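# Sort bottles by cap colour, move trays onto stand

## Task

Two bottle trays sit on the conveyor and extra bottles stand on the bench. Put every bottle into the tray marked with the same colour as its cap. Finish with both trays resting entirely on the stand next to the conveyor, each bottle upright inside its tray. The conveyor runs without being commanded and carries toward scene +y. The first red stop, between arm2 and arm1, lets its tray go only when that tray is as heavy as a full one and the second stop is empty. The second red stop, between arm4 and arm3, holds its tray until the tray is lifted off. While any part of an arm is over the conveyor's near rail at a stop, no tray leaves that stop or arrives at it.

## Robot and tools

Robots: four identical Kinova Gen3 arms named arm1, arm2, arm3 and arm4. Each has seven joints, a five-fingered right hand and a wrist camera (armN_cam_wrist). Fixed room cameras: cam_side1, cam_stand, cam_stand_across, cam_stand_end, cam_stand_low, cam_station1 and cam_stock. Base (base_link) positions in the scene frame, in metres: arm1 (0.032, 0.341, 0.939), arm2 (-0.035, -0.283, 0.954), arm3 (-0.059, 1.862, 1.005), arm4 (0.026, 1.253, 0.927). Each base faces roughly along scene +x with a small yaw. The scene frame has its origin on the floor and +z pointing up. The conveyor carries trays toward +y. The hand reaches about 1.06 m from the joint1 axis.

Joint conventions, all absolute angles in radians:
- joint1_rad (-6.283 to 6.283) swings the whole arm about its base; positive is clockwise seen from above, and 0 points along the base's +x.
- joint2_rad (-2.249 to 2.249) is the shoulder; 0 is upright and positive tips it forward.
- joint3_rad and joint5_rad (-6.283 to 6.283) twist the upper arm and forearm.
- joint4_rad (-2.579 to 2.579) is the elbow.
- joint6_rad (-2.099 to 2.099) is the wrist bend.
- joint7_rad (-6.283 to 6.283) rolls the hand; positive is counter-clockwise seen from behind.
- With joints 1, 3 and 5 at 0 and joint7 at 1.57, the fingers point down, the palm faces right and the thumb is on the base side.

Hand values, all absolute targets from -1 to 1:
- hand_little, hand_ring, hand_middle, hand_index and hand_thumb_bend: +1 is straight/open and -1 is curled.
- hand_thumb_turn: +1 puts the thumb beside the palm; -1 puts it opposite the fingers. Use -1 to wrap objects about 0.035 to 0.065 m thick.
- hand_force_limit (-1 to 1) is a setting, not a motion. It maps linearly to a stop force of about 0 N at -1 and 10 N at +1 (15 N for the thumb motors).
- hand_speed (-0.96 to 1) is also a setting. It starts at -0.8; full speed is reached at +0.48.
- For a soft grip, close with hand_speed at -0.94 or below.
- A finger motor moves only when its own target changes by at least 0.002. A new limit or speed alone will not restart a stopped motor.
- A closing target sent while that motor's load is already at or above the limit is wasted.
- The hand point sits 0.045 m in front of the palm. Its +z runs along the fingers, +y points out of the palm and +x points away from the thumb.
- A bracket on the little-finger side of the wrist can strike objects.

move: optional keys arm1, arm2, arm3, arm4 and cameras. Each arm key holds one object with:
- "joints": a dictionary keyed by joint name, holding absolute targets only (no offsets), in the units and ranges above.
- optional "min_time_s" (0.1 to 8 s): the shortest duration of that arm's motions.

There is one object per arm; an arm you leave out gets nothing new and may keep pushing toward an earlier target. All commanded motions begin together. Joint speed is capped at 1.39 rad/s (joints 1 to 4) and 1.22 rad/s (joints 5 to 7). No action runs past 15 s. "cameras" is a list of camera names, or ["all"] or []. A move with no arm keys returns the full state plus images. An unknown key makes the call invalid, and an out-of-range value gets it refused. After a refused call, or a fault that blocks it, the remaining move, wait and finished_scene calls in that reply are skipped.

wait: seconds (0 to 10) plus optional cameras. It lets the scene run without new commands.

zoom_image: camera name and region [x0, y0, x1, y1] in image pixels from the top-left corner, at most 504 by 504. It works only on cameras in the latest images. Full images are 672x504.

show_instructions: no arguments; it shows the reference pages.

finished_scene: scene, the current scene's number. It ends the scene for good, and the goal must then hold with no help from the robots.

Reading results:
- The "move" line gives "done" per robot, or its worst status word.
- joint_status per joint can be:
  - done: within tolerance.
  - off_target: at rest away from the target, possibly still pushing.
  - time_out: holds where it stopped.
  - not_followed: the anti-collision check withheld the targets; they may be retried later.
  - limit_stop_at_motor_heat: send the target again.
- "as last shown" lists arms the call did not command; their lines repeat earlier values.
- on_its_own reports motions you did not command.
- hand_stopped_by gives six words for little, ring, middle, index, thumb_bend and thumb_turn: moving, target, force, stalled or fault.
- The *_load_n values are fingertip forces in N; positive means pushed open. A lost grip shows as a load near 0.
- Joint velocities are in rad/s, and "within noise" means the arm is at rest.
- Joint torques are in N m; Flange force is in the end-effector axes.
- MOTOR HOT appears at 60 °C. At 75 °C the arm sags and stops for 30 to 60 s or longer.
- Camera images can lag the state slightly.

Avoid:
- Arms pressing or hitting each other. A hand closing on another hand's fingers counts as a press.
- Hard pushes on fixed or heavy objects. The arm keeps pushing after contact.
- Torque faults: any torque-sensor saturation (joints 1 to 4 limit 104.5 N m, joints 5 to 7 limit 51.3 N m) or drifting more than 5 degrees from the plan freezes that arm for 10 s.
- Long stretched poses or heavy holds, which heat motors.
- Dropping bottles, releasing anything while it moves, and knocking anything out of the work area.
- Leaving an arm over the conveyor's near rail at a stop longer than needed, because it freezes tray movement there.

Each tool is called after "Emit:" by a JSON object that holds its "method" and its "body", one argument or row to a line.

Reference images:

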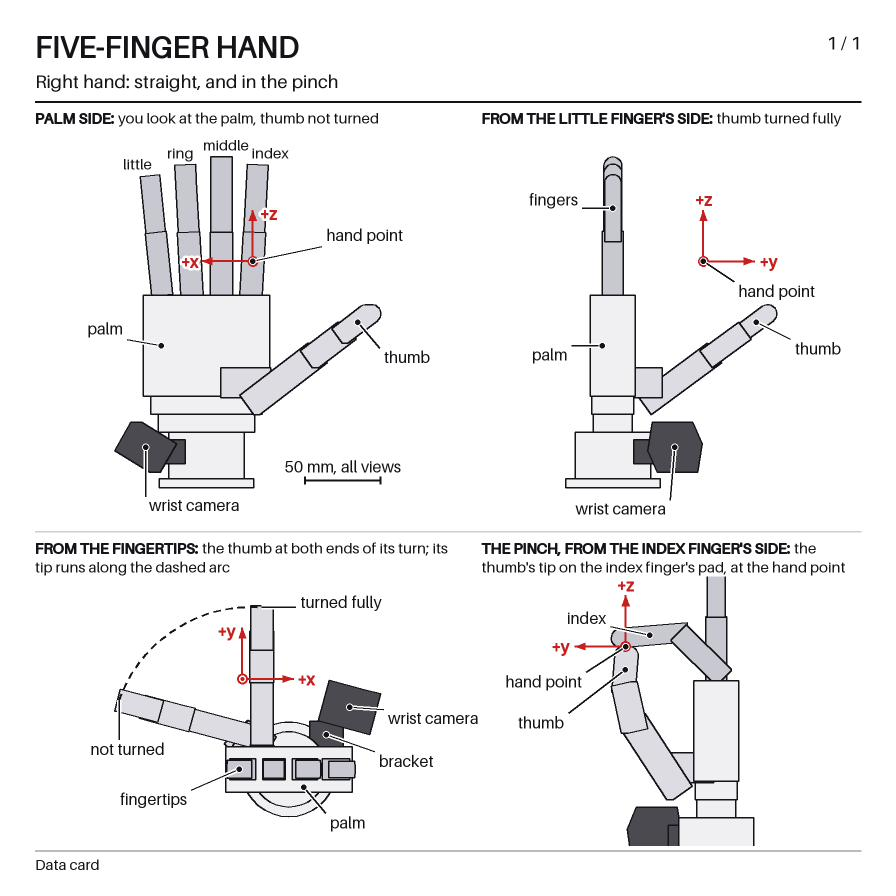

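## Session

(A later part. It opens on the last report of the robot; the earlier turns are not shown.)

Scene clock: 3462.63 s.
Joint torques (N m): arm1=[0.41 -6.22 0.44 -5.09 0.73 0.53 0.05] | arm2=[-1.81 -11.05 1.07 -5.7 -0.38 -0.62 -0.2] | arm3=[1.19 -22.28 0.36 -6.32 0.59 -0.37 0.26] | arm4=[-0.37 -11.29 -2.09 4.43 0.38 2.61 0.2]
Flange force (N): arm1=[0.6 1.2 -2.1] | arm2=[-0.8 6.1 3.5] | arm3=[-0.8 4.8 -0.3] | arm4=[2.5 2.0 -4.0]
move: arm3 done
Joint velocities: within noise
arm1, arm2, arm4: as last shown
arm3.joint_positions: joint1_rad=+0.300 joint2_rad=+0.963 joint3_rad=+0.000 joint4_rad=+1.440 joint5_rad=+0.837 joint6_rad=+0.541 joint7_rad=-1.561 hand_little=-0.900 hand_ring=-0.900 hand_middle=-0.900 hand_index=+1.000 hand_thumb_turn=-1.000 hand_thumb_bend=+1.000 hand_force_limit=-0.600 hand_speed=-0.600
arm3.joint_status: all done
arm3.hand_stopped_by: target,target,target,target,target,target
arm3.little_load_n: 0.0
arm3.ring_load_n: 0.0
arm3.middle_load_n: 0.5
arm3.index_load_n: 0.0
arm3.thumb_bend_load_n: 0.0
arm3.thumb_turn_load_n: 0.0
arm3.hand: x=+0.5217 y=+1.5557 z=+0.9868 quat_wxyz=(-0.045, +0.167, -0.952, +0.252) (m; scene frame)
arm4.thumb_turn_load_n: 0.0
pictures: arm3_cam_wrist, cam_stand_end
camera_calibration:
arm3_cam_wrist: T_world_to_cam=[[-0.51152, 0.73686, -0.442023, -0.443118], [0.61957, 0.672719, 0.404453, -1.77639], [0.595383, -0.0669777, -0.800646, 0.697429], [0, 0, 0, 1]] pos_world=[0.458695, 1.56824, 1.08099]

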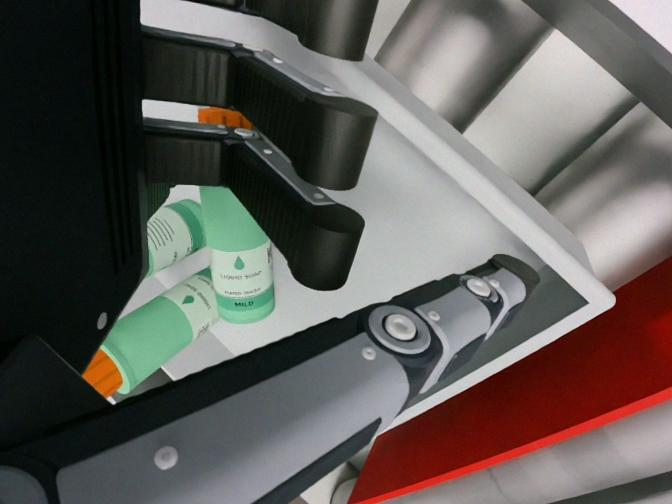

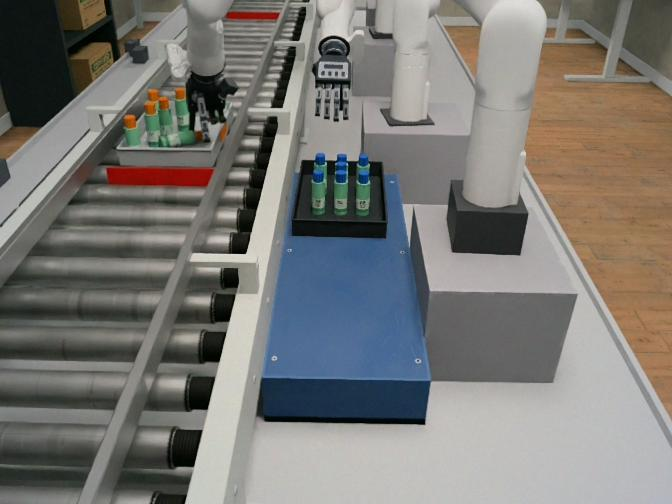

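Emit:
{"method": "move", "body": {
  "arm3": {"joints":{"joint1_rad":0.3088,"joint2_rad":0.8424,"joint4_rad":1.3372,"joint5_rad":0.6268,"joint6_rad":0.7044,"joint7_rad":-1.2955},"min_time_s":3},
  "cameras": ["arm3_cam_wrist","cam_stand_end"]
}}

Emit:
{"method": "zoom_image", "body": {
  "camera": "arm3_cam_wrist",
  "region": [200, 60, 460, 320]
}}

Emit:
{"method": "zoom_image", "body": {
  "camera": "cam_stand_end",
  "region": [110, 60, 250, 160]
}}

Scene clock: 3474.80 s.
Joint torques (N m): arm1=[0.51 -6.24 0.34 -5.09 0.76 0.46 0.03] | arm2=[-1.72 -11.02 1.03 -5.69 -0.41 -0.61 -0.26] | arm3=[1.16 -22.52 0.36 -7.91 0.78 -0.74 0.22] | arm4=[-0.31 -11.1 -2.07 4.29 0.37 2.6 0.24]
Flange force (N): arm1=[0.5 1.2 -2.5] | arm2=[-0.8 6.1 3.4] | arm3=[-1.6 4.1 -0.2] | arm4=[2.6 1.0 -4.3]
move: arm3 done
Joint velocities: within noise
arm1, arm2, arm4: as last shown
arm3.joint_positions: joint1_rad=+0.309 joint2_rad=+0.842 joint3_rad=+0.000 joint4_rad=+1.337 joint5_rad=+0.627 joint6_rad=+0.704 joint7_rad=-1.296 hand_little=-0.900 hand_ring=-0.900 hand_middle=-0.900 hand_index=+1.000 hand_thumb_turn=-1.000 hand_thumb_bend=+1.000 hand_force_limit=-0.600 hand_speed=-0.600
arm3.joint_status: all done
arm3.hand_stopped_by: target,target,target,target,target,target
arm3.little_load_n: 0.0
arm3.ring_load_n: 0.0
arm3.middle_load_n: 0.5
arm3.index_load_n: 0.0
arm3.thumb_bend_load_n: 0.0
arm3.thumb_turn_load_n: 0.0
arm3.hand: x=+0.5336 y=+1.5452 z=+1.0791 quat_wxyz=(-0.045, +0.167, -0.952, +0.252) (m; scene frame)
pictures: arm3_cam_wrist, cam_stand_end
camera_calibration:
arm3_cam_wrist: T_world_to_cam=[[-0.51165, 0.736788, -0.441993, -0.388356], [0.61957, 0.672798, 0.40432, -1.814], [0.595271, -0.0669753, -0.800729, 0.763687], [0, 0, 0, 1]] pos_world=[0.470596, 1.55774, 1.17329]

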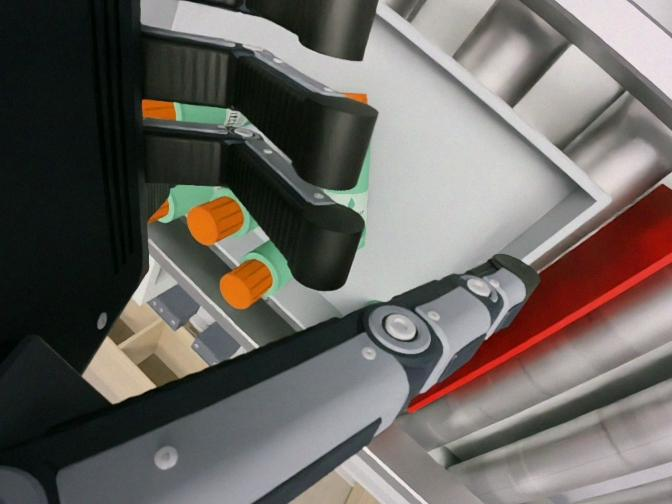

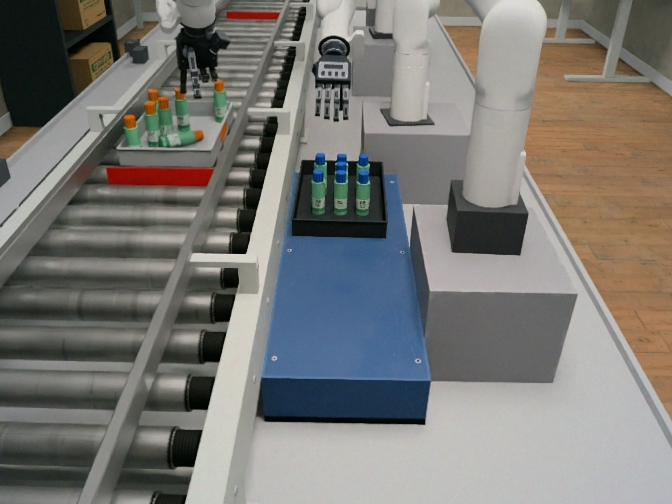

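Scaled by 1.938 from the camera's 672x504 image, which has a finer 960x720 frame.

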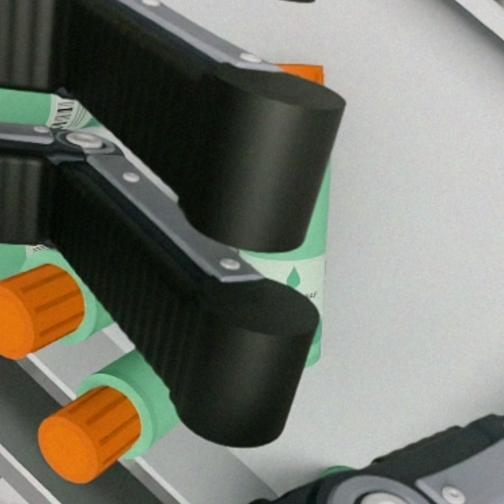

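Scaled by 3.600 from the camera's 672x504 image, which has a finer 960x720 frame.

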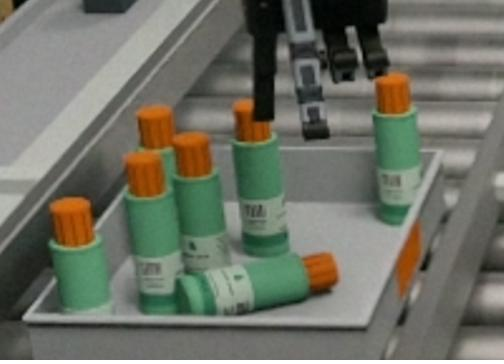

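Emit:
{"method": "move", "body": {
  "arm3": {"joints":{"joint2_rad":0.76,"hand_index":0.22,"hand_middle":0.3},"min_time_s":1.5}
}}

Emit:
{"method": "move", "body": {
  "arm3": {"joints":{"joint1_rad":0.3633,"joint2_rad":0.70,"joint4_rad":1.6836,"joint5_rad":-1.2011,"joint6_rad":-0.3729,"joint7_rad":0.8685,"hand_thumb_bend":0.43},"min_time_s":4}
}}

Emit:
{"method": "move", "body": {
  "arm3": {"joints":{"joint2_rad":0.7801},"min_time_s":1.5},
  "cameras": ["arm3_cam_wrist"]
}}

Emit:
{"method": "zoom_image", "body": {
  "camera": "arm3_cam_wrist",
  "region": [240, 60, 500, 320]
}}

Scene clock: 3487.30 s.
Joint torques (N m): arm1=[0.56 -6.21 0.37 -5.12 0.81 0.48 0.03] | arm2=[-1.73 -10.97 1.04 -5.7 -0.41 -0.57 -0.2] | arm3=[1.2 -21.94 0.29 -8.44 0.85 -0.95 0.22] | arm4=[-0.36 -11.19 -2.07 4.49 0.39 2.61 0.25]
Flange force (N): arm1=[0.7 1.3 -2.7] | arm2=[-0.8 5.8 3.1] | arm3=[-1.8 4.2 -0.3] | arm4=[3.0 1.6 -4.4]
move: arm3 done
Joint velocities: within noise
arm1, arm2, arm4: as last shown
arm1.ring_load_n: 0.5
arm1.middle_load_n: -0.5
arm3.joint_positions: joint1_rad=+0.309 joint2_rad=+0.760 joint3_rad=+0.000 joint4_rad=+1.337 joint5_rad=+0.627 joint6_rad=+0.704 joint7_rad=-1.296 hand_little=-0.900 hand_ring=-0.900 hand_middle=+0.300 hand_index=+0.220 hand_thumb_turn=-1.000 hand_thumb_bend=+1.000 hand_force_limit=-0.600 hand_speed=-0.600
arm3.joint_status: all done
arm3.hand_stopped_by: target,target,target,target,target,target
arm3.little_load_n: 0.0
arm3.ring_load_n: 0.0
arm3.middle_load_n: 0.0
arm3.index_load_n: 0.0
arm3.thumb_bend_load_n: 0.0
arm3.thumb_turn_load_n: 0.0
arm3.hand: x=+0.5475 y=+1.5396 z=+1.1346 quat_wxyz=(-0.079, +0.158, -0.946, +0.272) (m; scene frame)
arm4.thumb_turn_load_n: 0.5
pictures: none

Scene clock: 3491.77 s.
Joint torques (N m): arm1=[0.56 -6.2 0.42 -5.06 0.83 0.44 0.06] | arm2=[-1.78 -10.98 1.1 -5.68 -0.42 -0.64 -0.26] | arm3=[1.25 -20.51 0.18 -7.83 0.64 -1.56 0.23] | arm4=[-0.36 -11.2 -2.14 4.44 0.37 2.58 0.25]
Flange force (N): arm1=[0.5 1.4 -3.0] | arm2=[-0.9 6.2 3.5] | arm3=[-4.1 -1.8 -0.4] | arm4=[2.9 1.5 -4.6]
move: arm3 done
Joint velocities: within noise
arm1, arm2, arm4: as last shown
arm1.ring_load_n: 0.0
arm1.middle_load_n: 0.0
arm3.joint_positions: joint1_rad=+0.363 joint2_rad=+0.700 joint3_rad=+0.000 joint4_rad=+1.684 joint5_rad=-1.201 joint6_rad=-0.373 joint7_rad=+0.868 hand_little=-0.900 hand_ring=-0.900 hand_middle=+0.300 hand_index=+0.220 hand_thumb_turn=-1.000 hand_thumb_bend=+0.430 hand_force_limit=-0.600 hand_speed=-0.600
arm3.joint_status: all done
arm3.hand_stopped_by: target,target,target,target,target,target
arm3.little_load_n: 0.0
arm3.ring_load_n: 0.0
arm3.middle_load_n: 0.0
arm3.index_load_n: 0.0
arm3.thumb_bend_load_n: 0.0
arm3.thumb_turn_load_n: 0.0
arm3.hand: x=+0.5518 y=+1.4951 z=+1.1444 quat_wxyz=(-0.171, +0.297, -0.841, +0.420) (m; scene frame)
arm4.middle_load_n: -0.5
arm4.thumb_turn_load_n: 0.0
pictures: none

Scene clock: 3493.57 s.
Joint torques (N m): arm1=[0.46 -6.2 0.38 -5.03 0.79 0.52 0.04] | arm2=[-1.76 -10.92 1.08 -5.59 -0.39 -0.61 -0.2] | arm3=[1.23 -21.12 0.22 -7.2 0.58 -1.55 0.23] | arm4=[-0.3 -11.22 -1.97 4.32 0.38 2.66 0.21]
Flange force (N): arm1=[0.5 1.0 -2.5] | arm2=[-0.7 5.7 3.1] | arm3=[-4.2 -2.0 -0.1] | arm4=[2.4 1.5 -3.5]
move: arm3 done
Joint velocities: within noise
arm1.joint_positions: joint1_rad=-1.469 joint2_rad=+0.091 joint3_rad=+0.000 joint4_rad=+2.366 joint5_rad=+0.834 joint6_rad=+0.886 joint7_rad=-2.187 hand_little=-0.900 hand_ring=-0.900 hand_middle=+0.320 hand_index=+0.228 hand_thumb_turn=-1.000 hand_thumb_bend=+0.430 hand_force_limit=+0.200 hand_speed=-0.900
arm1.joint_status: not commanded
arm1.hand_stopped_by: target,target,target,target,target,target
arm1.little_load_n: 0.0
arm1.ring_load_n: 0.0
arm1.middle_load_n: 0.0
arm1.index_load_n: 0.0
arm1.thumb_bend_load_n: 0.0
arm1.thumb_turn_load_n: 0.0
arm1.hand: x=+0.1914 y=+0.6093 z=+1.1002 quat_wxyz=(-0.211, +0.675, -0.675, +0.210) (m; scene frame)
arm2.joint_positions: joint1_rad=+1.152 joint2_rad=+0.279 joint3_rad=+0.000 joint4_rad=+2.205 joint5_rad=+2.148 joint6_rad=-0.704 joint7_rad=-1.104 hand_little=-0.900 hand_ring=-0.900 hand_middle=+0.320 hand_index=+0.200 hand_thumb_turn=-1.000 hand_thumb_bend=+0.430 hand_force_limit=+0.200 hand_speed=-0.900
arm2.joint_status: not commanded
arm2.hand_stopped_by: target,target,target,target,target,target
arm2.little_load_n: 0.0
arm2.ring_load_n: 0.0
arm2.middle_load_n: 0.0
arm2.index_load_n: 0.0
arm2.thumb_bend_load_n: 0.0
arm2.thumb_turn_load_n: 0.0
arm2.hand: x=+0.1786 y=-0.5492 z=+1.1000 quat_wxyz=(-0.206, +0.677, -0.673, +0.217) (m; scene frame)
arm3.joint_positions: joint1_rad=+0.363 joint2_rad=+0.780 joint3_rad=+0.000 joint4_rad=+1.684 joint5_rad=-1.201 joint6_rad=-0.373 joint7_rad=+0.869 hand_little=-0.900 hand_ring=-0.900 hand_middle=+0.300 hand_index=+0.220 hand_thumb_turn=-1.000 hand_thumb_bend=+0.430 hand_force_limit=-0.600 hand_speed=-0.600
arm3.joint_status: all done
arm3.hand_stopped_by: target,target,target,target,target,target
arm3.little_load_n: 0.0
arm3.ring_load_n: 0.0
arm3.middle_load_n: 0.0
arm3.index_load_n: 0.0
arm3.thumb_bend_load_n: 0.0
arm3.thumb_turn_load_n: 0.0
arm3.hand: x=+0.5392 y=+1.5009 z=+1.0883 quat_wxyz=(-0.145, +0.309, -0.853, +0.395) (m; scene frame)
arm4.joint_positions: joint1_rad=+0.659 joint2_rad=+0.895 joint3_rad=+0.000 joint4_rad=+2.530 joint5_rad=-1.206 joint6_rad=+1.014 joint7_rad=-2.849 hand_little=+0.200 hand_ring=+0.200 hand_middle=+0.200 hand_index=+0.200 hand_thumb_turn=-1.000 hand_thumb_bend=+0.050 hand_force_limit=+0.300 hand_speed=-0.920
arm4.joint_status: not commanded
arm4.hand_stopped_by: target,target,target,target,target,target
arm4.little_load_n: 0.0
arm4.ring_load_n: 0.0
arm4.middle_load_n: 0.0
arm4.index_load_n: 0.0
arm4.thumb_bend_load_n: 0.0
arm4.thumb_turn_load_n: 0.0
arm4.hand: x=+0.1931 y=+1.3813 z=+0.9846 quat_wxyz=(+0.540, -0.842, -0.003, -0.004) (m; scene frame)
pictures: arm3_cam_wrist
camera_calibration:
arm3_cam_wrist: T_world_to_cam=[[-0.600293, 0.362337, -0.712994, 0.555978], [0.279979, 0.930282, 0.237037, -1.81267], [0.749173, -0.0573317, -0.659888, 0.513986], [0, 0, 0, 1]] pos_world=[0.456193, 1.51431, 1.16525]

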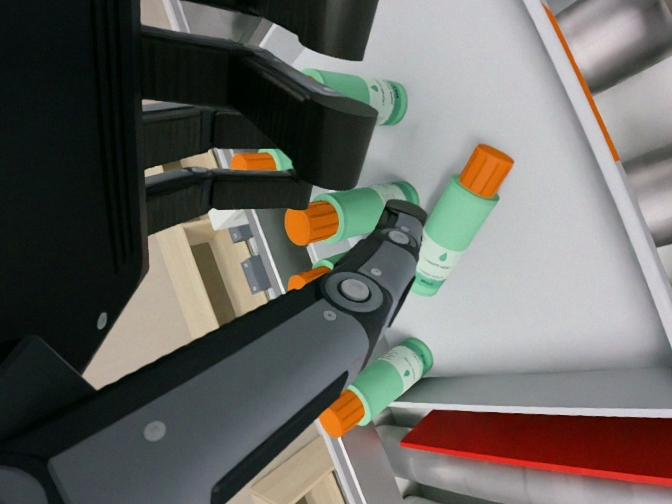

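Scaled by 1.938 from the camera's 672x504 image, which has a finer 960x720 frame.

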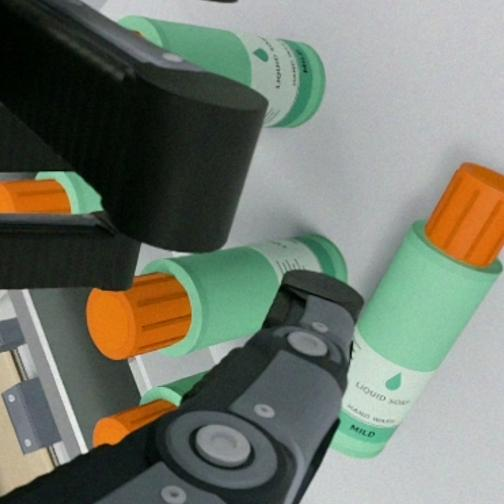

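Emit:
{"method": "move", "body": {
  "arm3": {"joints":{"joint1_rad":0.3342,"joint2_rad":0.9144,"joint4_rad":1.6451,"joint5_rad":-1.1113,"joint6_rad":-0.4556,"joint7_rad":0.6989},"min_time_s":2.5},
  "cameras": ["arm3_cam_wrist"]
}}

Emit:
{"method": "zoom_image", "body": {
  "camera": "arm3_cam_wrist",
  "region": [260, 60, 520, 320]
}}

Scene clock: 3521.43 s.
Joint torques (N m): arm1=[0.51 -6.13 0.31 -5.07 0.83 0.46 0.03] | arm2=[-1.72 -11.04 1.13 -5.63 -0.35 -0.62 -0.23] | arm3=[1.21 -22.01 0.43 -6.48 0.61 -1.82 0.16] | arm4=[-0.37 -11.3 -2.15 4.35 0.4 2.62 0.16]
Flange force (N): arm1=[0.7 0.9 -3.0] | arm2=[-0.7 6.0 3.7] | arm3=[-4.1 -1.3 -0.2] | arm4=[2.1 2.0 -3.8]
move: arm3 done
Joint velocities: within noise
arm1, arm2, arm4: as last shown
arm2.ring_load_n: 0.5
arm2.thumb_bend_load_n: -0.5
arm3.joint_positions: joint1_rad=+0.334 joint2_rad=+0.914 joint3_rad=+0.000 joint4_rad=+1.645 joint5_rad=-1.111 joint6_rad=-0.456 joint7_rad=+0.699 hand_little=-0.900 hand_ring=-0.900 hand_middle=+0.300 hand_index=+0.220 hand_thumb_turn=-1.000 hand_thumb_bend=+0.430 hand_force_limit=-0.600 hand_speed=-0.600
arm3.joint_status: all done
arm3.hand_stopped_by: target,target,target,target,target,target
arm3.little_load_n: 0.0
arm3.ring_load_n: 0.0
arm3.middle_load_n: 0.0
arm3.index_load_n: 0.0
arm3.thumb_bend_load_n: 0.0
arm3.thumb_turn_load_n: 0.0
arm3.hand: x=+0.5500 y=+1.5012 z=+1.0283 quat_wxyz=(-0.135, +0.287, -0.861, +0.398) (m; scene frame)
pictures: arm3_cam_wrist
camera_calibration:
arm3_cam_wrist: T_world_to_cam=[[-0.580862, 0.393074, -0.712806, 0.462504], [0.328199, 0.914441, 0.236818, -1.80427], [0.744906, -0.0963839, -0.660171, 0.527581], [0, 0, 0, 1]] pos_world=[0.467812, 1.51895, 1.10525]

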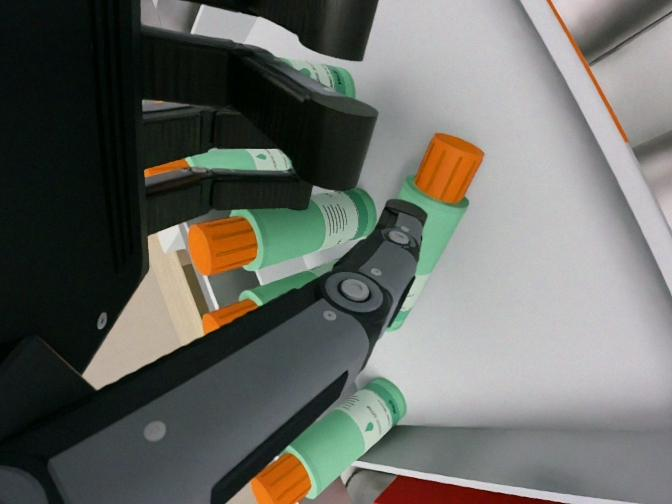

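Scaled by 1.938 from the camera's 672x504 image, which has a finer 960x720 frame.

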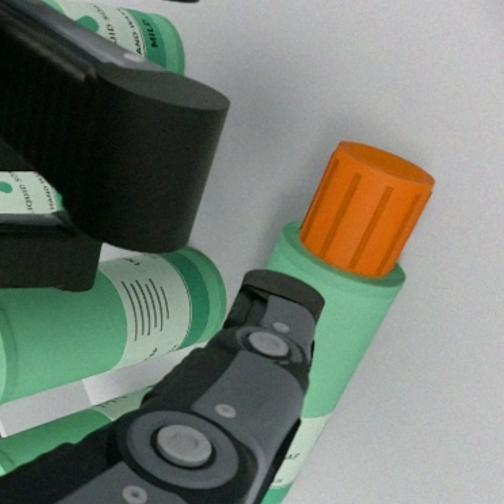

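Emit:
{"method": "move", "body": {
  "arm3": {"joints":{"joint1_rad":0.3348,"joint2_rad":1.0253,"joint4_rad":1.6311,"joint5_rad":-0.9508,"joint6_rad":-0.5053,"joint7_rad":0.5184},"min_time_s":3},
  "cameras": ["arm3_cam_wrist","cam_stand_end"]
}}

Emit:
{"method": "zoom_image", "body": {
  "camera": "cam_stand_end",
  "region": [110, 60, 250, 160]
}}

Scene clock: 3531.60 s.
Joint torques (N m): arm1=[0.44 -6.21 0.29 -5.08 0.75 0.46 0.02] | arm2=[-1.77 -10.89 1.05 -5.61 -0.37 -0.62 -0.21] | arm3=[1.19 -22.54 0.52 -5.81 0.58 -2.01 0.26] | arm4=[-0.4 -11.34 -2.1 4.48 0.29 2.56 0.22]
Flange force (N): arm1=[0.6 0.8 -2.4] | arm2=[-0.8 5.8 3.1] | arm3=[-4.3 -0.7 -0.1] | arm4=[2.7 2.2 -4.7]
move: arm3 done
Joint velocities: within noise
arm1, arm2, arm4: as last shown
arm2.ring_load_n: 0.0
arm2.thumb_bend_load_n: 0.0
arm3.joint_positions: joint1_rad=+0.335 joint2_rad=+1.025 joint3_rad=+0.000 joint4_rad=+1.631 joint5_rad=-0.951 joint6_rad=-0.505 joint7_rad=+0.518 hand_little=-0.900 hand_ring=-0.900 hand_middle=+0.300 hand_index=+0.220 hand_thumb_turn=-1.000 hand_thumb_bend=+0.430 hand_force_limit=-0.600 hand_speed=-0.600
arm3.joint_status: all done
arm3.hand_stopped_by: target,target,target,target,target,target
arm3.little_load_n: 0.0
arm3.ring_load_n: 0.0
arm3.middle_load_n: 0.0
arm3.index_load_n: 0.0
arm3.thumb_bend_load_n: 0.0
arm3.thumb_turn_load_n: 0.0
arm3.hand: x=+0.5500 y=+1.5012 z=+0.9744 quat_wxyz=(-0.135, +0.287, -0.861, +0.398) (m; scene frame)
arm4.index_load_n: -0.5
pictures: arm3_cam_wrist, cam_stand_end
camera_calibration:
arm3_cam_wrist: T_world_to_cam=[[-0.580835, 0.393233, -0.71274, 0.423762], [0.32823, 0.914383, 0.236998, -1.79162], [0.744913, -0.096286, -0.660177, 0.491851], [0, 0, 0, 1]] pos_world=[0.467812, 1.51895, 1.05135]

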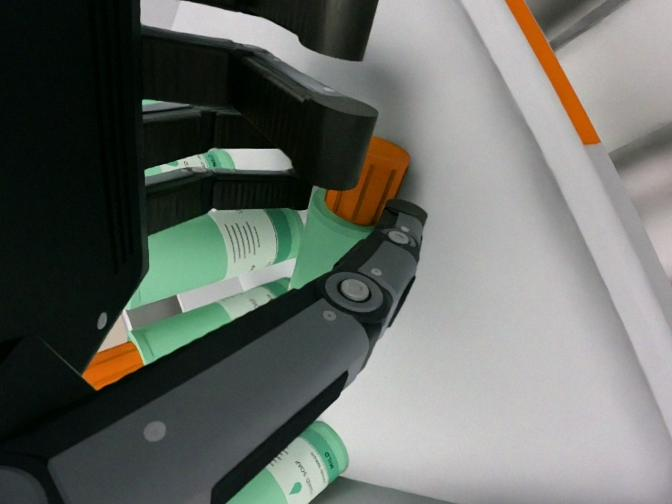

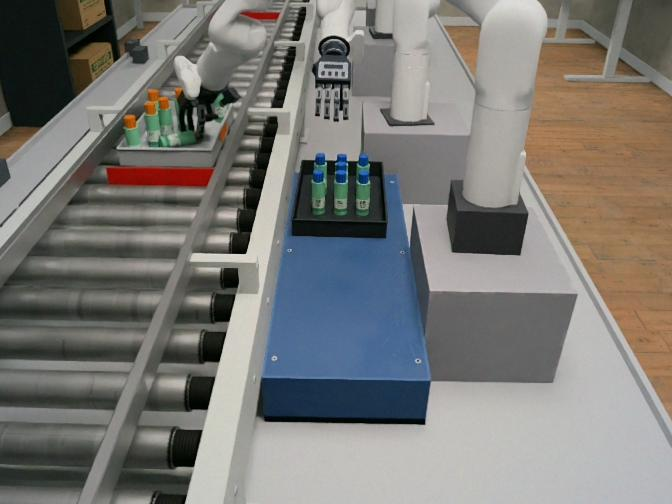

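Scaled by 3.600 from the camera's 672x504 image, which has a finer 960x720 frame.

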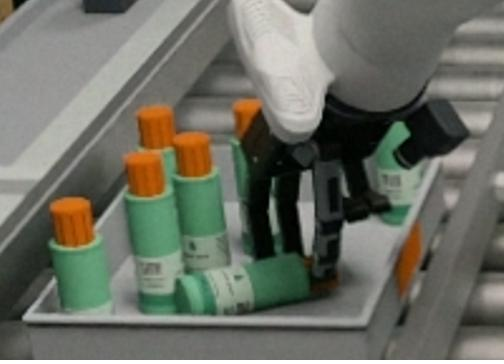

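Emit:
{"method": "move", "body": {
  "arm3": {"joints":{"hand_force_limit":-0.6,"hand_speed":-0.94,"hand_index":0.12,"hand_thumb_bend":0.34}}
}}

Emit:
{"method": "move", "body": {
  "arm3": {"joints":{"hand_speed":-0.95,"hand_index":0.0,"hand_thumb_bend":0.22}},
  "cameras": ["arm3_cam_wrist"]
}}

Scene clock: 3536.30 s.
Joint torques (N m): arm1=[0.51 -6.27 0.4 -5.03 0.76 0.49 0.03] | arm2=[-1.81 -10.99 1.1 -5.61 -0.37 -0.6 -0.23] | arm3=[1.23 -22.49 0.5 -5.87 0.52 -2.07 0.2] | arm4=[-0.36 -11.32 -2.12 4.4 0.34 2.59 0.24]
Flange force (N): arm1=[0.3 1.3 -2.5] | arm2=[-0.6 6.1 3.4] | arm3=[-4.2 -0.8 -0.3] | arm4=[2.6 2.0 -4.4]
move: arm3 done
Joint velocities: within noise
arm1, arm2, arm4: as last shown
arm3.joint_positions: joint1_rad=+0.335 joint2_rad=+1.025 joint3_rad=+0.000 joint4_rad=+1.631 joint5_rad=-0.951 joint6_rad=-0.505 joint7_rad=+0.518 hand_little=-0.900 hand_ring=-0.900 hand_middle=+0.300 hand_index=+0.120 hand_thumb_turn=-1.000 hand_thumb_bend=+0.340 hand_force_limit=-0.600 hand_speed=-0.940
arm3.joint_status: all done
arm3.hand_stopped_by: target,target,target,target,target,target
arm3.little_load_n: 0.5
arm3.ring_load_n: 0.0
arm3.middle_load_n: 0.0
arm3.index_load_n: 0.0
arm3.thumb_bend_load_n: 0.0
arm3.thumb_turn_load_n: 0.0
arm3.hand: x=+0.5500 y=+1.5012 z=+0.9744 quat_wxyz=(-0.135, +0.287, -0.861, +0.398) (m; scene frame)
arm4.ring_load_n: -0.5
arm4.index_load_n: 0.0
pictures: none

Scene clock: 3537.20 s.
Joint torques (N m): arm1=[0.52 -6.24 0.33 -5.11 0.78 0.47 0.08] | arm2=[-1.75 -11.07 1.16 -5.72 -0.37 -0.61 -0.22] | arm3=[1.17 -22.82 0.51 -5.89 0.53 -2.06 0.22] | arm4=[-0.44 -11.23 -2.12 4.33 0.39 2.64 0.24]
Flange force (N): arm1=[0.6 1.4 -2.4] | arm2=[-0.9 6.1 3.7] | arm3=[-4.2 -0.4 0.3] | arm4=[2.3 1.7 -4.3]
move: arm3 off_target
Joint velocities: within noise
arm1, arm2, arm4: as last shown
arm1.index_load_n: -0.5
arm2.thumb_turn_load_n: 0.5
arm3.joint_positions: joint1_rad=+0.335 joint2_rad=+1.025 joint3_rad=+0.000 joint4_rad=+1.631 joint5_rad=-0.951 joint6_rad=-0.505 joint7_rad=+0.518 hand_little=-0.900 hand_ring=-0.900 hand_middle=+0.300 hand_index=+0.074 hand_thumb_turn=-1.000 hand_thumb_bend=+0.304 hand_force_limit=-0.600 hand_speed=-0.950
arm3.joint_status: hand_index off_target (ended at +0.074, target +0.000); hand_thumb_bend off_target (ended at +0.304, target +0.220); the others done
arm3.hand_stopped_by: target,target,target,force,force,target
arm3.little_load_n: 0.0
arm3.ring_load_n: 0.0
arm3.middle_load_n: 0.0
arm3.index_load_n: 3.5
arm3.thumb_bend_load_n: 3.0
arm3.thumb_turn_load_n: -1.0
arm3.hand: x=+0.5500 y=+1.5012 z=+0.9744 quat_wxyz=(-0.135, +0.287, -0.861, +0.398) (m; scene frame)
arm4.ring_load_n: 0.0
pictures: arm3_cam_wrist
camera_calibration:
arm3_cam_wrist: T_world_to_cam=[[-0.580753, 0.393221, -0.712813, 0.423819], [0.32828, 0.914377, 0.236952, -1.79158], [0.744955, -0.0963917, -0.660114, 0.491927], [0, 0, 0, 1]] pos_world=[0.467812, 1.51895, 1.05135]

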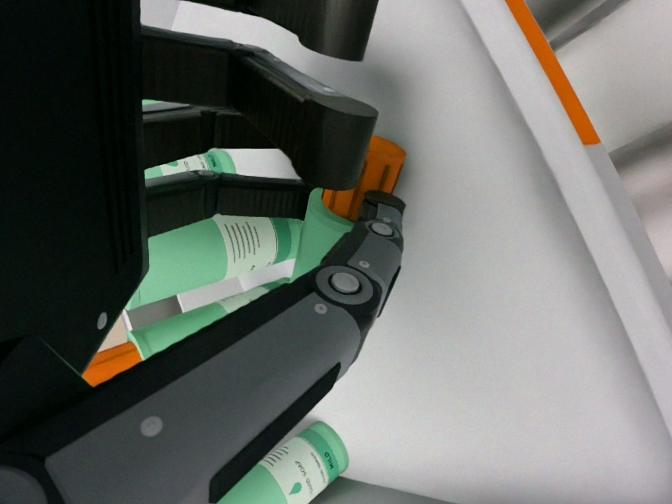

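Emit:
{"method": "move", "body": {
  "arm3": {"joints":{"joint1_rad":0.3346,"joint2_rad":0.9959,"joint4_rad":1.6369,"joint5_rad":-0.9865,"joint6_rad":-0.492,"joint7_rad":0.5591},"min_time_s":2}
}}

Emit:
{"method": "move", "body": {
  "arm3": {"joints":{"joint1_rad":0.3344,"joint2_rad":0.9546,"joint4_rad":1.6425,"joint5_rad":-1.0445,"joint6_rad":-0.4733,"joint7_rad":0.6245},"min_time_s":2},
  "cameras": ["arm3_cam_wrist","cam_stand_end"]
}}

Emit:
{"method": "zoom_image", "body": {
  "camera": "cam_stand_end",
  "region": [110, 60, 250, 160]
}}

Scene clock: 3552.30 s.
Joint torques (N m): arm1=[0.43 -6.15 0.43 -5.05 0.76 0.49 0.03] | arm2=[-1.76 -11.06 1.1 -5.68 -0.37 -0.61 -0.22] | arm3=[1.26 -22.73 0.53 -6.14 0.56 -2.11 0.23] | arm4=[-0.3 -11.22 -2.14 4.42 0.35 2.62 0.23]
Flange force (N): arm1=[0.6 1.0 -2.7] | arm2=[-0.7 6.1 3.6] | arm3=[-4.3 -0.5 0.2] | arm4=[2.7 1.6 -4.4]
move: arm3 done
Joint velocities: within noise
arm1, arm2, arm4: as last shown
arm1.index_load_n: 0.0
arm2.thumb_turn_load_n: 0.0
arm3.joint_positions: joint1_rad=+0.335 joint2_rad=+0.996 joint3_rad=+0.000 joint4_rad=+1.637 joint5_rad=-0.986 joint6_rad=-0.492 joint7_rad=+0.559 hand_little=-0.900 hand_ring=-0.900 hand_middle=+0.300 hand_index=+0.074 hand_thumb_turn=-1.000 hand_thumb_bend=+0.304 hand_force_limit=-0.600 hand_speed=-0.950
arm3.joint_status: all done
arm3.hand_stopped_by: target,target,target,force,force,target
arm3.little_load_n: 0.0
arm3.ring_load_n: 0.0
arm3.middle_load_n: 0.0
arm3.index_load_n: 3.0
arm3.thumb_bend_load_n: 2.5
arm3.thumb_turn_load_n: -0.5
arm3.hand: x=+0.5500 y=+1.5013 z=+0.9884 quat_wxyz=(-0.135, +0.287, -0.861, +0.398) (m; scene frame)
pictures: none

Scene clock: 3554.60 s.
Joint torques (N m): arm1=[0.49 -6.19 0.4 -5.1 0.75 0.49 0.09] | arm2=[-1.73 -10.95 1.07 -5.69 -0.38 -0.62 -0.24] | arm3=[1.24 -22.51 0.5 -6.41 0.57 -1.99 0.2] | arm4=[-0.4 -11.23 -2.18 4.44 0.37 2.66 0.27]
Flange force (N): arm1=[0.7 1.5 -2.4] | arm2=[-1.0 6.0 3.4] | arm3=[-4.1 -0.6 0.0] | arm4=[2.7 1.8 -4.6]
move: arm3 done
Joint velocities: within noise
arm1, arm2, arm4: as last shown
arm1.ring_load_n: 0.5
arm1.middle_load_n: -0.5
arm1.thumb_bend_load_n: 0.5
arm2.little_load_n: 0.5
arm3.joint_positions: joint1_rad=+0.334 joint2_rad=+0.955 joint3_rad=+0.000 joint4_rad=+1.642 joint5_rad=-1.044 joint6_rad=-0.473 joint7_rad=+0.624 hand_little=-0.900 hand_ring=-0.900 hand_middle=+0.300 hand_index=+0.074 hand_thumb_turn=-1.000 hand_thumb_bend=+0.304 hand_force_limit=-0.600 hand_speed=-0.950
arm3.joint_status: all done
arm3.hand_stopped_by: target,target,target,force,force,target
arm3.little_load_n: 0.0
arm3.ring_load_n: 0.0
arm3.middle_load_n: 0.0
arm3.index_load_n: 1.5
arm3.thumb_bend_load_n: 1.5
arm3.thumb_turn_load_n: 0.0
arm3.hand: x=+0.5501 y=+1.5013 z=+1.0084 quat_wxyz=(-0.135, +0.287, -0.861, +0.398) (m; scene frame)
arm4.little_load_n: -0.5
pictures: arm3_cam_wrist, cam_stand_end
camera_calibration:
arm3_cam_wrist: T_world_to_cam=[[-0.580863, 0.392963, -0.712866, 0.448613], [0.327953, 0.91451, 0.236893, -1.79966], [0.745013, -0.0961842, -0.660078, 0.513915], [0, 0, 0, 1]] pos_world=[0.467912, 1.51895, 1.08535]

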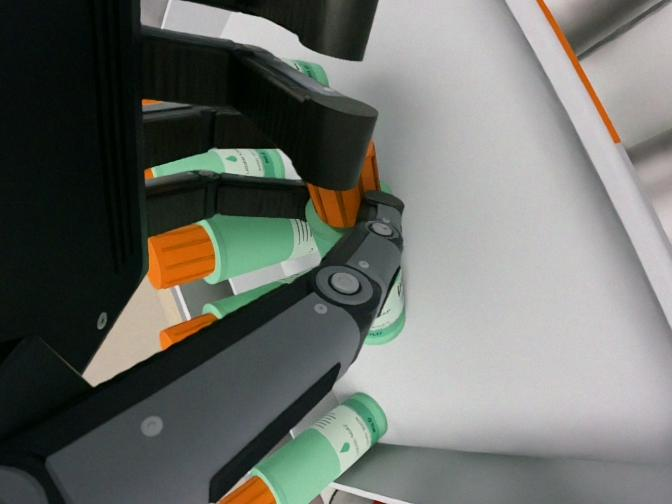

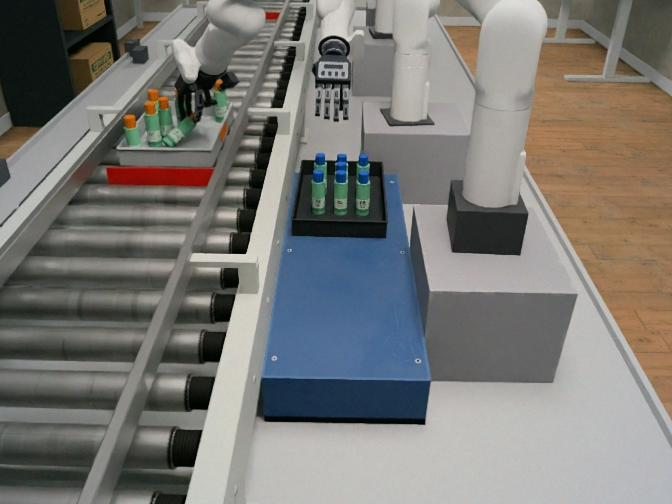

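Scaled by 3.600 from the camera's 672x504 image, which has a finer 960x720 frame.

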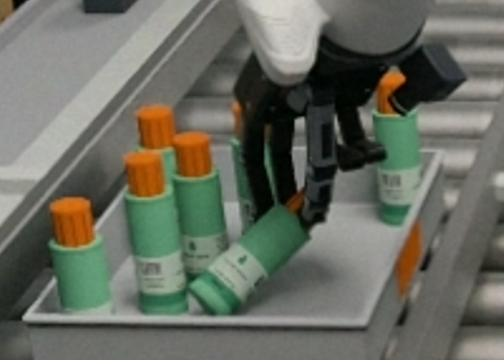

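Emit:
{"method": "move", "body": {
  "arm3": {"joints":{"joint1_rad":0.3342,"joint2_rad":0.9144,"joint4_rad":1.6451,"joint5_rad":-1.1113,"joint6_rad":-0.4556,"joint7_rad":0.6989},"min_time_s":2.2},
  "cameras": ["arm3_cam_wrist","cam_stand_end"]
}}

Emit:
{"method": "zoom_image", "body": {
  "camera": "cam_stand_end",
  "region": [110, 60, 250, 160]
}}

Scene clock: 3559.57 s.
Joint torques (N m): arm1=[0.45 -6.17 0.4 -5.04 0.77 0.49 0.05] | arm2=[-1.77 -11 1.09 -5.64 -0.41 -0.61 -0.26] | arm3=[1.2 -22.02 0.41 -6.51 0.61 -1.82 0.22] | arm4=[-0.27 -11.21 -2.09 4.41 0.36 2.65 0.22]
Flange force (N): arm1=[0.6 1.1 -2.6] | arm2=[-0.7 6.1 3.4] | arm3=[-3.9 -1.0 -0.3] | arm4=[2.7 1.5 -4.1]
move: arm3 done
Joint velocities: within noise
arm1, arm2, arm4: as last shown
arm1.ring_load_n: 0.0
arm1.middle_load_n: 0.0
arm1.thumb_bend_load_n: 0.0
arm2.little_load_n: 0.0
arm3.joint_positions: joint1_rad=+0.334 joint2_rad=+0.914 joint3_rad=+0.000 joint4_rad=+1.645 joint5_rad=-1.111 joint6_rad=-0.456 joint7_rad=+0.699 hand_little=-0.900 hand_ring=-0.900 hand_middle=+0.300 hand_index=+0.074 hand_thumb_turn=-1.000 hand_thumb_bend=+0.303 hand_force_limit=-0.600 hand_speed=-0.950
arm3.joint_status: all done
arm3.hand_stopped_by: target,target,target,force,force,target
arm3.little_load_n: 0.0
arm3.ring_load_n: 0.0
arm3.middle_load_n: 0.0
arm3.index_load_n: 0.0
arm3.thumb_bend_load_n: 0.0
arm3.thumb_turn_load_n: 0.0
arm3.hand: x=+0.5500 y=+1.5012 z=+1.0283 quat_wxyz=(-0.135, +0.287, -0.861, +0.398) (m; scene frame)
pictures: arm3_cam_wrist, cam_stand_end
camera_calibration:
arm3_cam_wrist: T_world_to_cam=[[-0.580886, 0.393009, -0.712822, 0.462632], [0.328158, 0.914469, 0.236767, -1.80423], [0.744906, -0.0963834, -0.660171, 0.52758], [0, 0, 0, 1]] pos_world=[0.467812, 1.51895, 1.10525]

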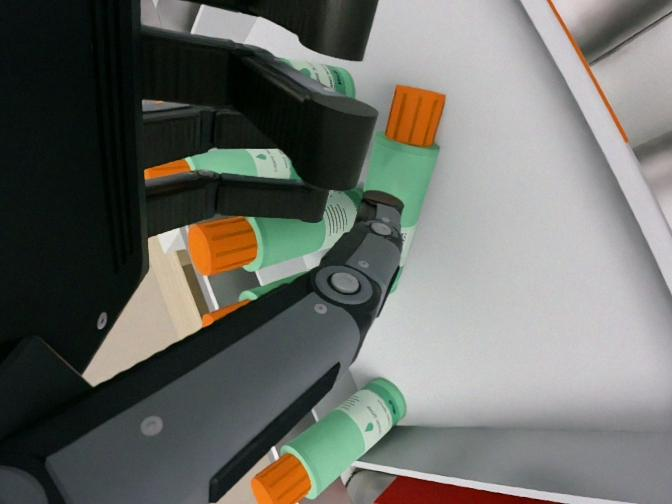

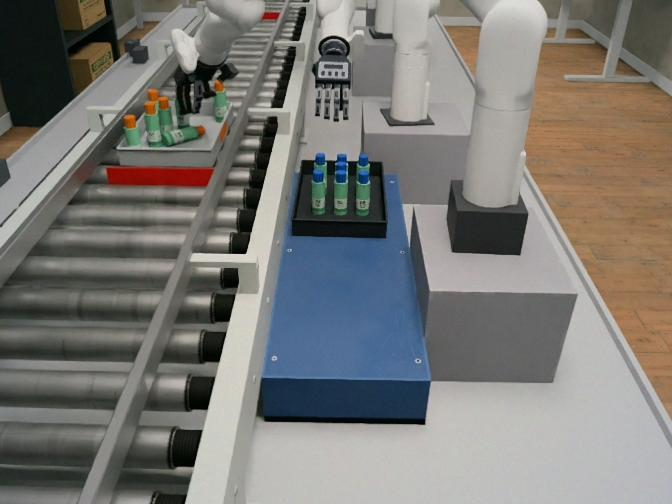

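Scaled by 3.600 from the camera's 672x504 image, which has a finer 960x720 frame.

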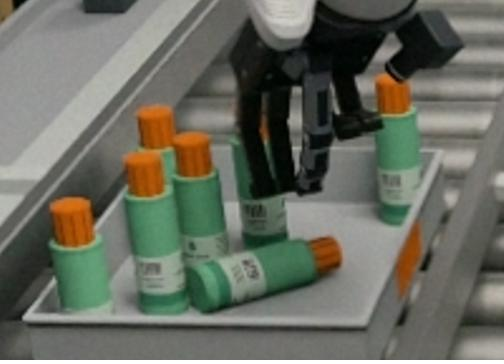

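Emit:
{"method": "move", "body": {
  "arm3": {"joints": {"joint1_rad": 0.3633, "joint2_rad": 0.7801, "joint3_rad": 0, "joint4_rad": 1.6836, "joint5_rad": -1.2011, "joint6_rad": -0.3729, "joint7_rad": 0.8685, "hand_index": 0.22, "hand_thumb_bend": 0.43, "hand_speed": -0.9}, "min_time_s": 2.5},
  "cameras": ["arm3_cam_wrist", "cam_stand_end"]
}}

Emit:
{"method": "zoom_image", "body": {
  "camera": "arm3_cam_wrist",
  "region": [240, 60, 500, 320]
}}

Emit:
{"method": "zoom_image", "body": {
  "camera": "cam_stand_end",
  "region": [110, 60, 250, 160]
}}

Scene clock: 3601.53 s.
Joint torques (N m): arm1=[0.5 -6.18 0.34 -5.01 0.75 0.5 0.02] | arm2=[-1.74 -11 1.09 -5.7 -0.41 -0.59 -0.23] | arm3=[1.24 -21 0.21 -7.16 0.57 -1.59 0.16] | arm4=[-0.39 -11.28 -2.13 4.39 0.38 2.67 0.21]
Flange force (N): arm1=[0.5 0.9 -2.6] | arm2=[-0.8 6.0 3.3] | arm3=[-4.4 -2.7 -0.3] | arm4=[2.3 2.0 -4.0]
move: arm3 done
Joint velocities: within noise
arm1.joint_positions: joint1_rad=-1.469 joint2_rad=+0.091 joint3_rad=+0.000 joint4_rad=+2.366 joint5_rad=+0.834 joint6_rad=+0.886 joint7_rad=-2.187 hand_little=-0.900 hand_ring=-0.900 hand_middle=+0.320 hand_index=+0.228 hand_thumb_turn=-1.000 hand_thumb_bend=+0.430 hand_force_limit=+0.200 hand_speed=-0.900
arm1.joint_status: not commanded
arm1.hand_stopped_by: target,target,target,target,target,target
arm1.little_load_n: 0.0
arm1.ring_load_n: 0.0
arm1.middle_load_n: 0.0
arm1.index_load_n: 0.0
arm1.thumb_bend_load_n: 0.0
arm1.thumb_turn_load_n: 0.0
arm1.hand: x=+0.1914 y=+0.6093 z=+1.1002 quat_wxyz=(-0.211, +0.675, -0.675, +0.210) (m; scene frame)
arm2.joint_positions: joint1_rad=+1.152 joint2_rad=+0.279 joint3_rad=+0.000 joint4_rad=+2.205 joint5_rad=+2.148 joint6_rad=-0.704 joint7_rad=-1.104 hand_little=-0.900 hand_ring=-0.900 hand_middle=+0.320 hand_index=+0.200 hand_thumb_turn=-1.000 hand_thumb_bend=+0.430 hand_force_limit=+0.200 hand_speed=-0.900
arm2.joint_status: not commanded
arm2.hand_stopped_by: target,target,target,target,target,target
arm2.little_load_n: 0.0
arm2.ring_load_n: 0.0
arm2.middle_load_n: 0.0
arm2.index_load_n: 0.0
arm2.thumb_bend_load_n: 0.0
arm2.thumb_turn_load_n: -0.5
arm2.hand: x=+0.1786 y=-0.5492 z=+1.1000 quat_wxyz=(-0.206, +0.677, -0.673, +0.217) (m; scene frame)
arm3.joint_positions: joint1_rad=+0.363 joint2_rad=+0.780 joint3_rad=+0.000 joint4_rad=+1.684 joint5_rad=-1.201 joint6_rad=-0.373 joint7_rad=+0.868 hand_little=-0.900 hand_ring=-0.900 hand_middle=+0.300 hand_index=+0.220 hand_thumb_turn=-1.000 hand_thumb_bend=+0.430 hand_force_limit=-0.600 hand_speed=-0.900
arm3.joint_status: all done
arm3.hand_stopped_by: target,target,target,target,target,target
arm3.little_load_n: 0.0
arm3.ring_load_n: 0.0
arm3.middle_load_n: 0.0
arm3.index_load_n: 0.0
arm3.thumb_bend_load_n: 0.0
arm3.thumb_turn_load_n: 0.0
arm3.hand: x=+0.5392 y=+1.5009 z=+1.0883 quat_wxyz=(-0.145, +0.309, -0.853, +0.395) (m; scene frame)
arm4.joint_positions: joint1_rad=+0.659 joint2_rad=+0.895 joint3_rad=+0.000 joint4_rad=+2.530 joint5_rad=-1.206 joint6_rad=+1.014 joint7_rad=-2.849 hand_little=+0.200 hand_ring=+0.200 hand_middle=+0.200 hand_index=+0.200 hand_thumb_turn=-1.000 hand_thumb_bend=+0.050 hand_force_limit=+0.300 hand_speed=-0.920
arm4.joint_status: not commanded
arm4.hand_stopped_by: target,target,target,target,target,target
arm4.little_load_n: 0.0
arm4.ring_load_n: 0.0
arm4.middle_load_n: 0.0
arm4.index_load_n: 0.0
arm4.thumb_bend_load_n: 0.0
arm4.thumb_turn_load_n: 0.0
arm4.hand: x=+0.1931 y=+1.3813 z=+0.9846 quat_wxyz=(+0.540, -0.842, -0.003, -0.004) (m; scene frame)
pictures: arm3_cam_wrist, cam_stand_end
camera_calibration:
arm3_cam_wrist: T_world_to_cam=[[-0.600293, 0.362337, -0.712994, 0.555942], [0.279979, 0.930282, 0.237037, -1.81276], [0.749173, -0.0573317, -0.659888, 0.513992], [0, 0, 0, 1]] pos_world=[0.456193, 1.51441, 1.16525]

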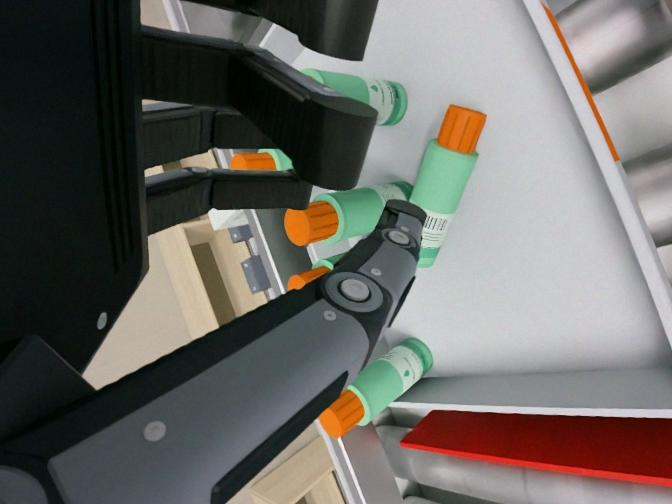

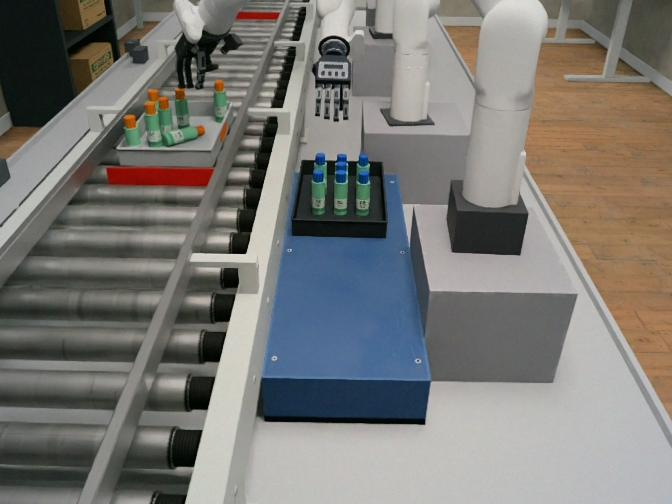

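Scaled by 1.938 from the camera's 672x504 image, which has a finer 960x720 frame.

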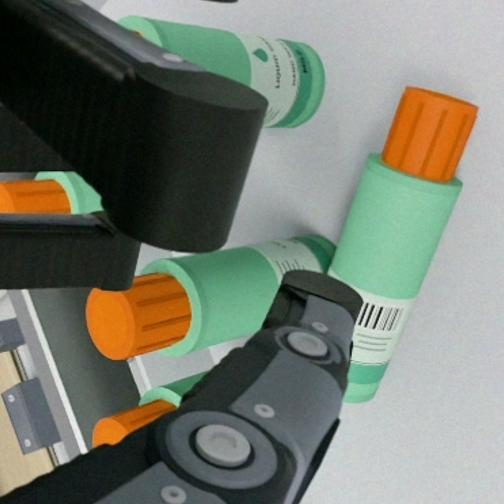

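Scaled by 3.600 from the camera's 672x504 image, which has a finer 960x720 frame.

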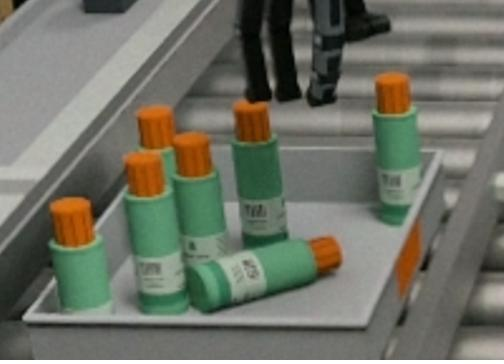

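Emit:
{"method": "move", "body": {
  "arm3": {"joints": {"joint1_rad": 0.3986, "joint2_rad": 0.9044, "joint3_rad": 0, "joint4_rad": 1.6167, "joint5_rad": -1.0185, "joint6_rad": -0.3793, "joint7_rad": 0.7026, "hand_index": 0.2, "hand_middle": 0.2, "hand_thumb_bend": 0.43}, "min_time_s": 2.5},
  "cameras": ["arm3_cam_wrist", "cam_stand_across"]
}}

Emit:
{"method": "zoom_image", "body": {
  "camera": "arm3_cam_wrist",
  "region": [240, 0, 500, 260]
}}

Emit:
{"method": "zoom_image", "body": {
  "camera": "cam_stand_across",
  "region": [360, 60, 540, 180]
}}

Scene clock: 3709.67 s.
Joint torques (N m): arm1=[0.49 -6.15 0.4 -5.1 0.75 0.47 0.05] | arm2=[-1.72 -10.99 1.1 -5.69 -0.36 -0.6 -0.27] | arm3=[1.23 -22.28 0.25 -6.83 0.53 -1.82 0.23] | arm4=[-0.35 -11.29 -2 4.44 0.31 2.6 0.26]
Flange force (N): arm1=[0.8 1.2 -2.6] | arm2=[-1.0 6.2 3.6] | arm3=[-5.3 -3.1 0.2] | arm4=[2.8 1.8 -4.4]
move: arm3 done
Joint velocities: within noise
arm1, arm2, arm4: as last shown
arm2.thumb_turn_load_n: 0.0
arm3.joint_positions: joint1_rad=+0.399 joint2_rad=+0.904 joint3_rad=+0.000 joint4_rad=+1.617 joint5_rad=-1.019 joint6_rad=-0.379 joint7_rad=+0.703 hand_little=-0.900 hand_ring=-0.900 hand_middle=+0.200 hand_index=+0.200 hand_thumb_turn=-1.000 hand_thumb_bend=+0.430 hand_force_limit=-0.600 hand_speed=-0.900
arm3.joint_status: all done
arm3.hand_stopped_by: target,target,target,target,target,target
arm3.little_load_n: 0.0
arm3.ring_load_n: 0.0
arm3.middle_load_n: 0.0
arm3.index_load_n: 0.0
arm3.thumb_bend_load_n: 0.0
arm3.thumb_turn_load_n: 0.0
arm3.hand: x=+0.5495 y=+1.4768 z=+1.0383 quat_wxyz=(-0.145, +0.309, -0.853, +0.395) (m; scene frame)
pictures: arm3_cam_wrist, cam_stand_across
camera_calibration:
arm3_cam_wrist: T_world_to_cam=[[-0.600313, 0.362271, -0.713011, 0.535334], [0.279936, 0.930308, 0.236987, -1.78133], [0.749173, -0.0573312, -0.659888, 0.471899], [0, 0, 0, 1]] pos_world=[0.466493, 1.49031, 1.11525]

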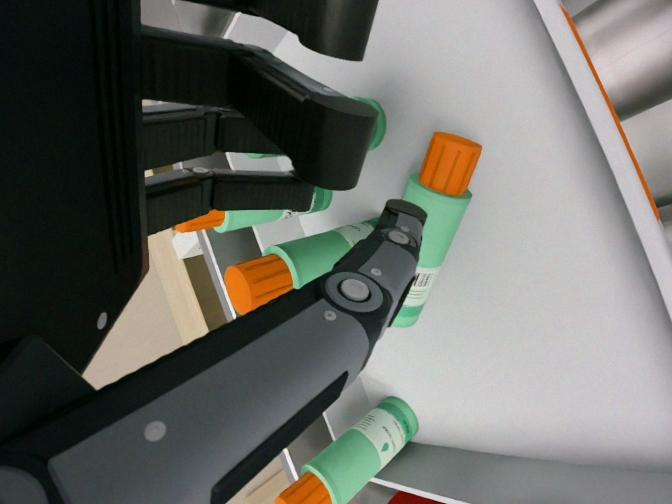

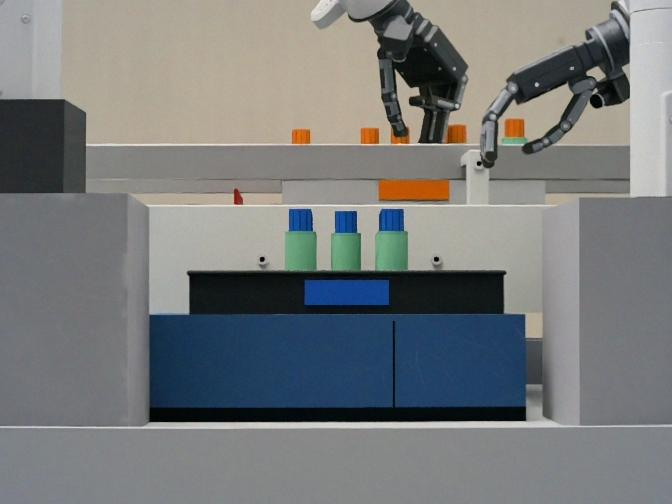

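Scaled by 1.938 from the camera's 672x504 image, which has a finer 960x720 frame.

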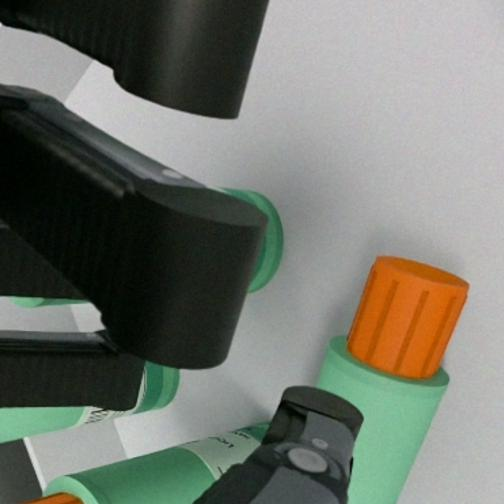

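Scaled by 2.800 from the camera's 672x504 image, which has a finer 960x720 frame.

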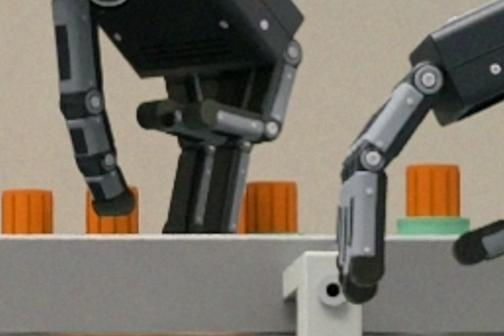

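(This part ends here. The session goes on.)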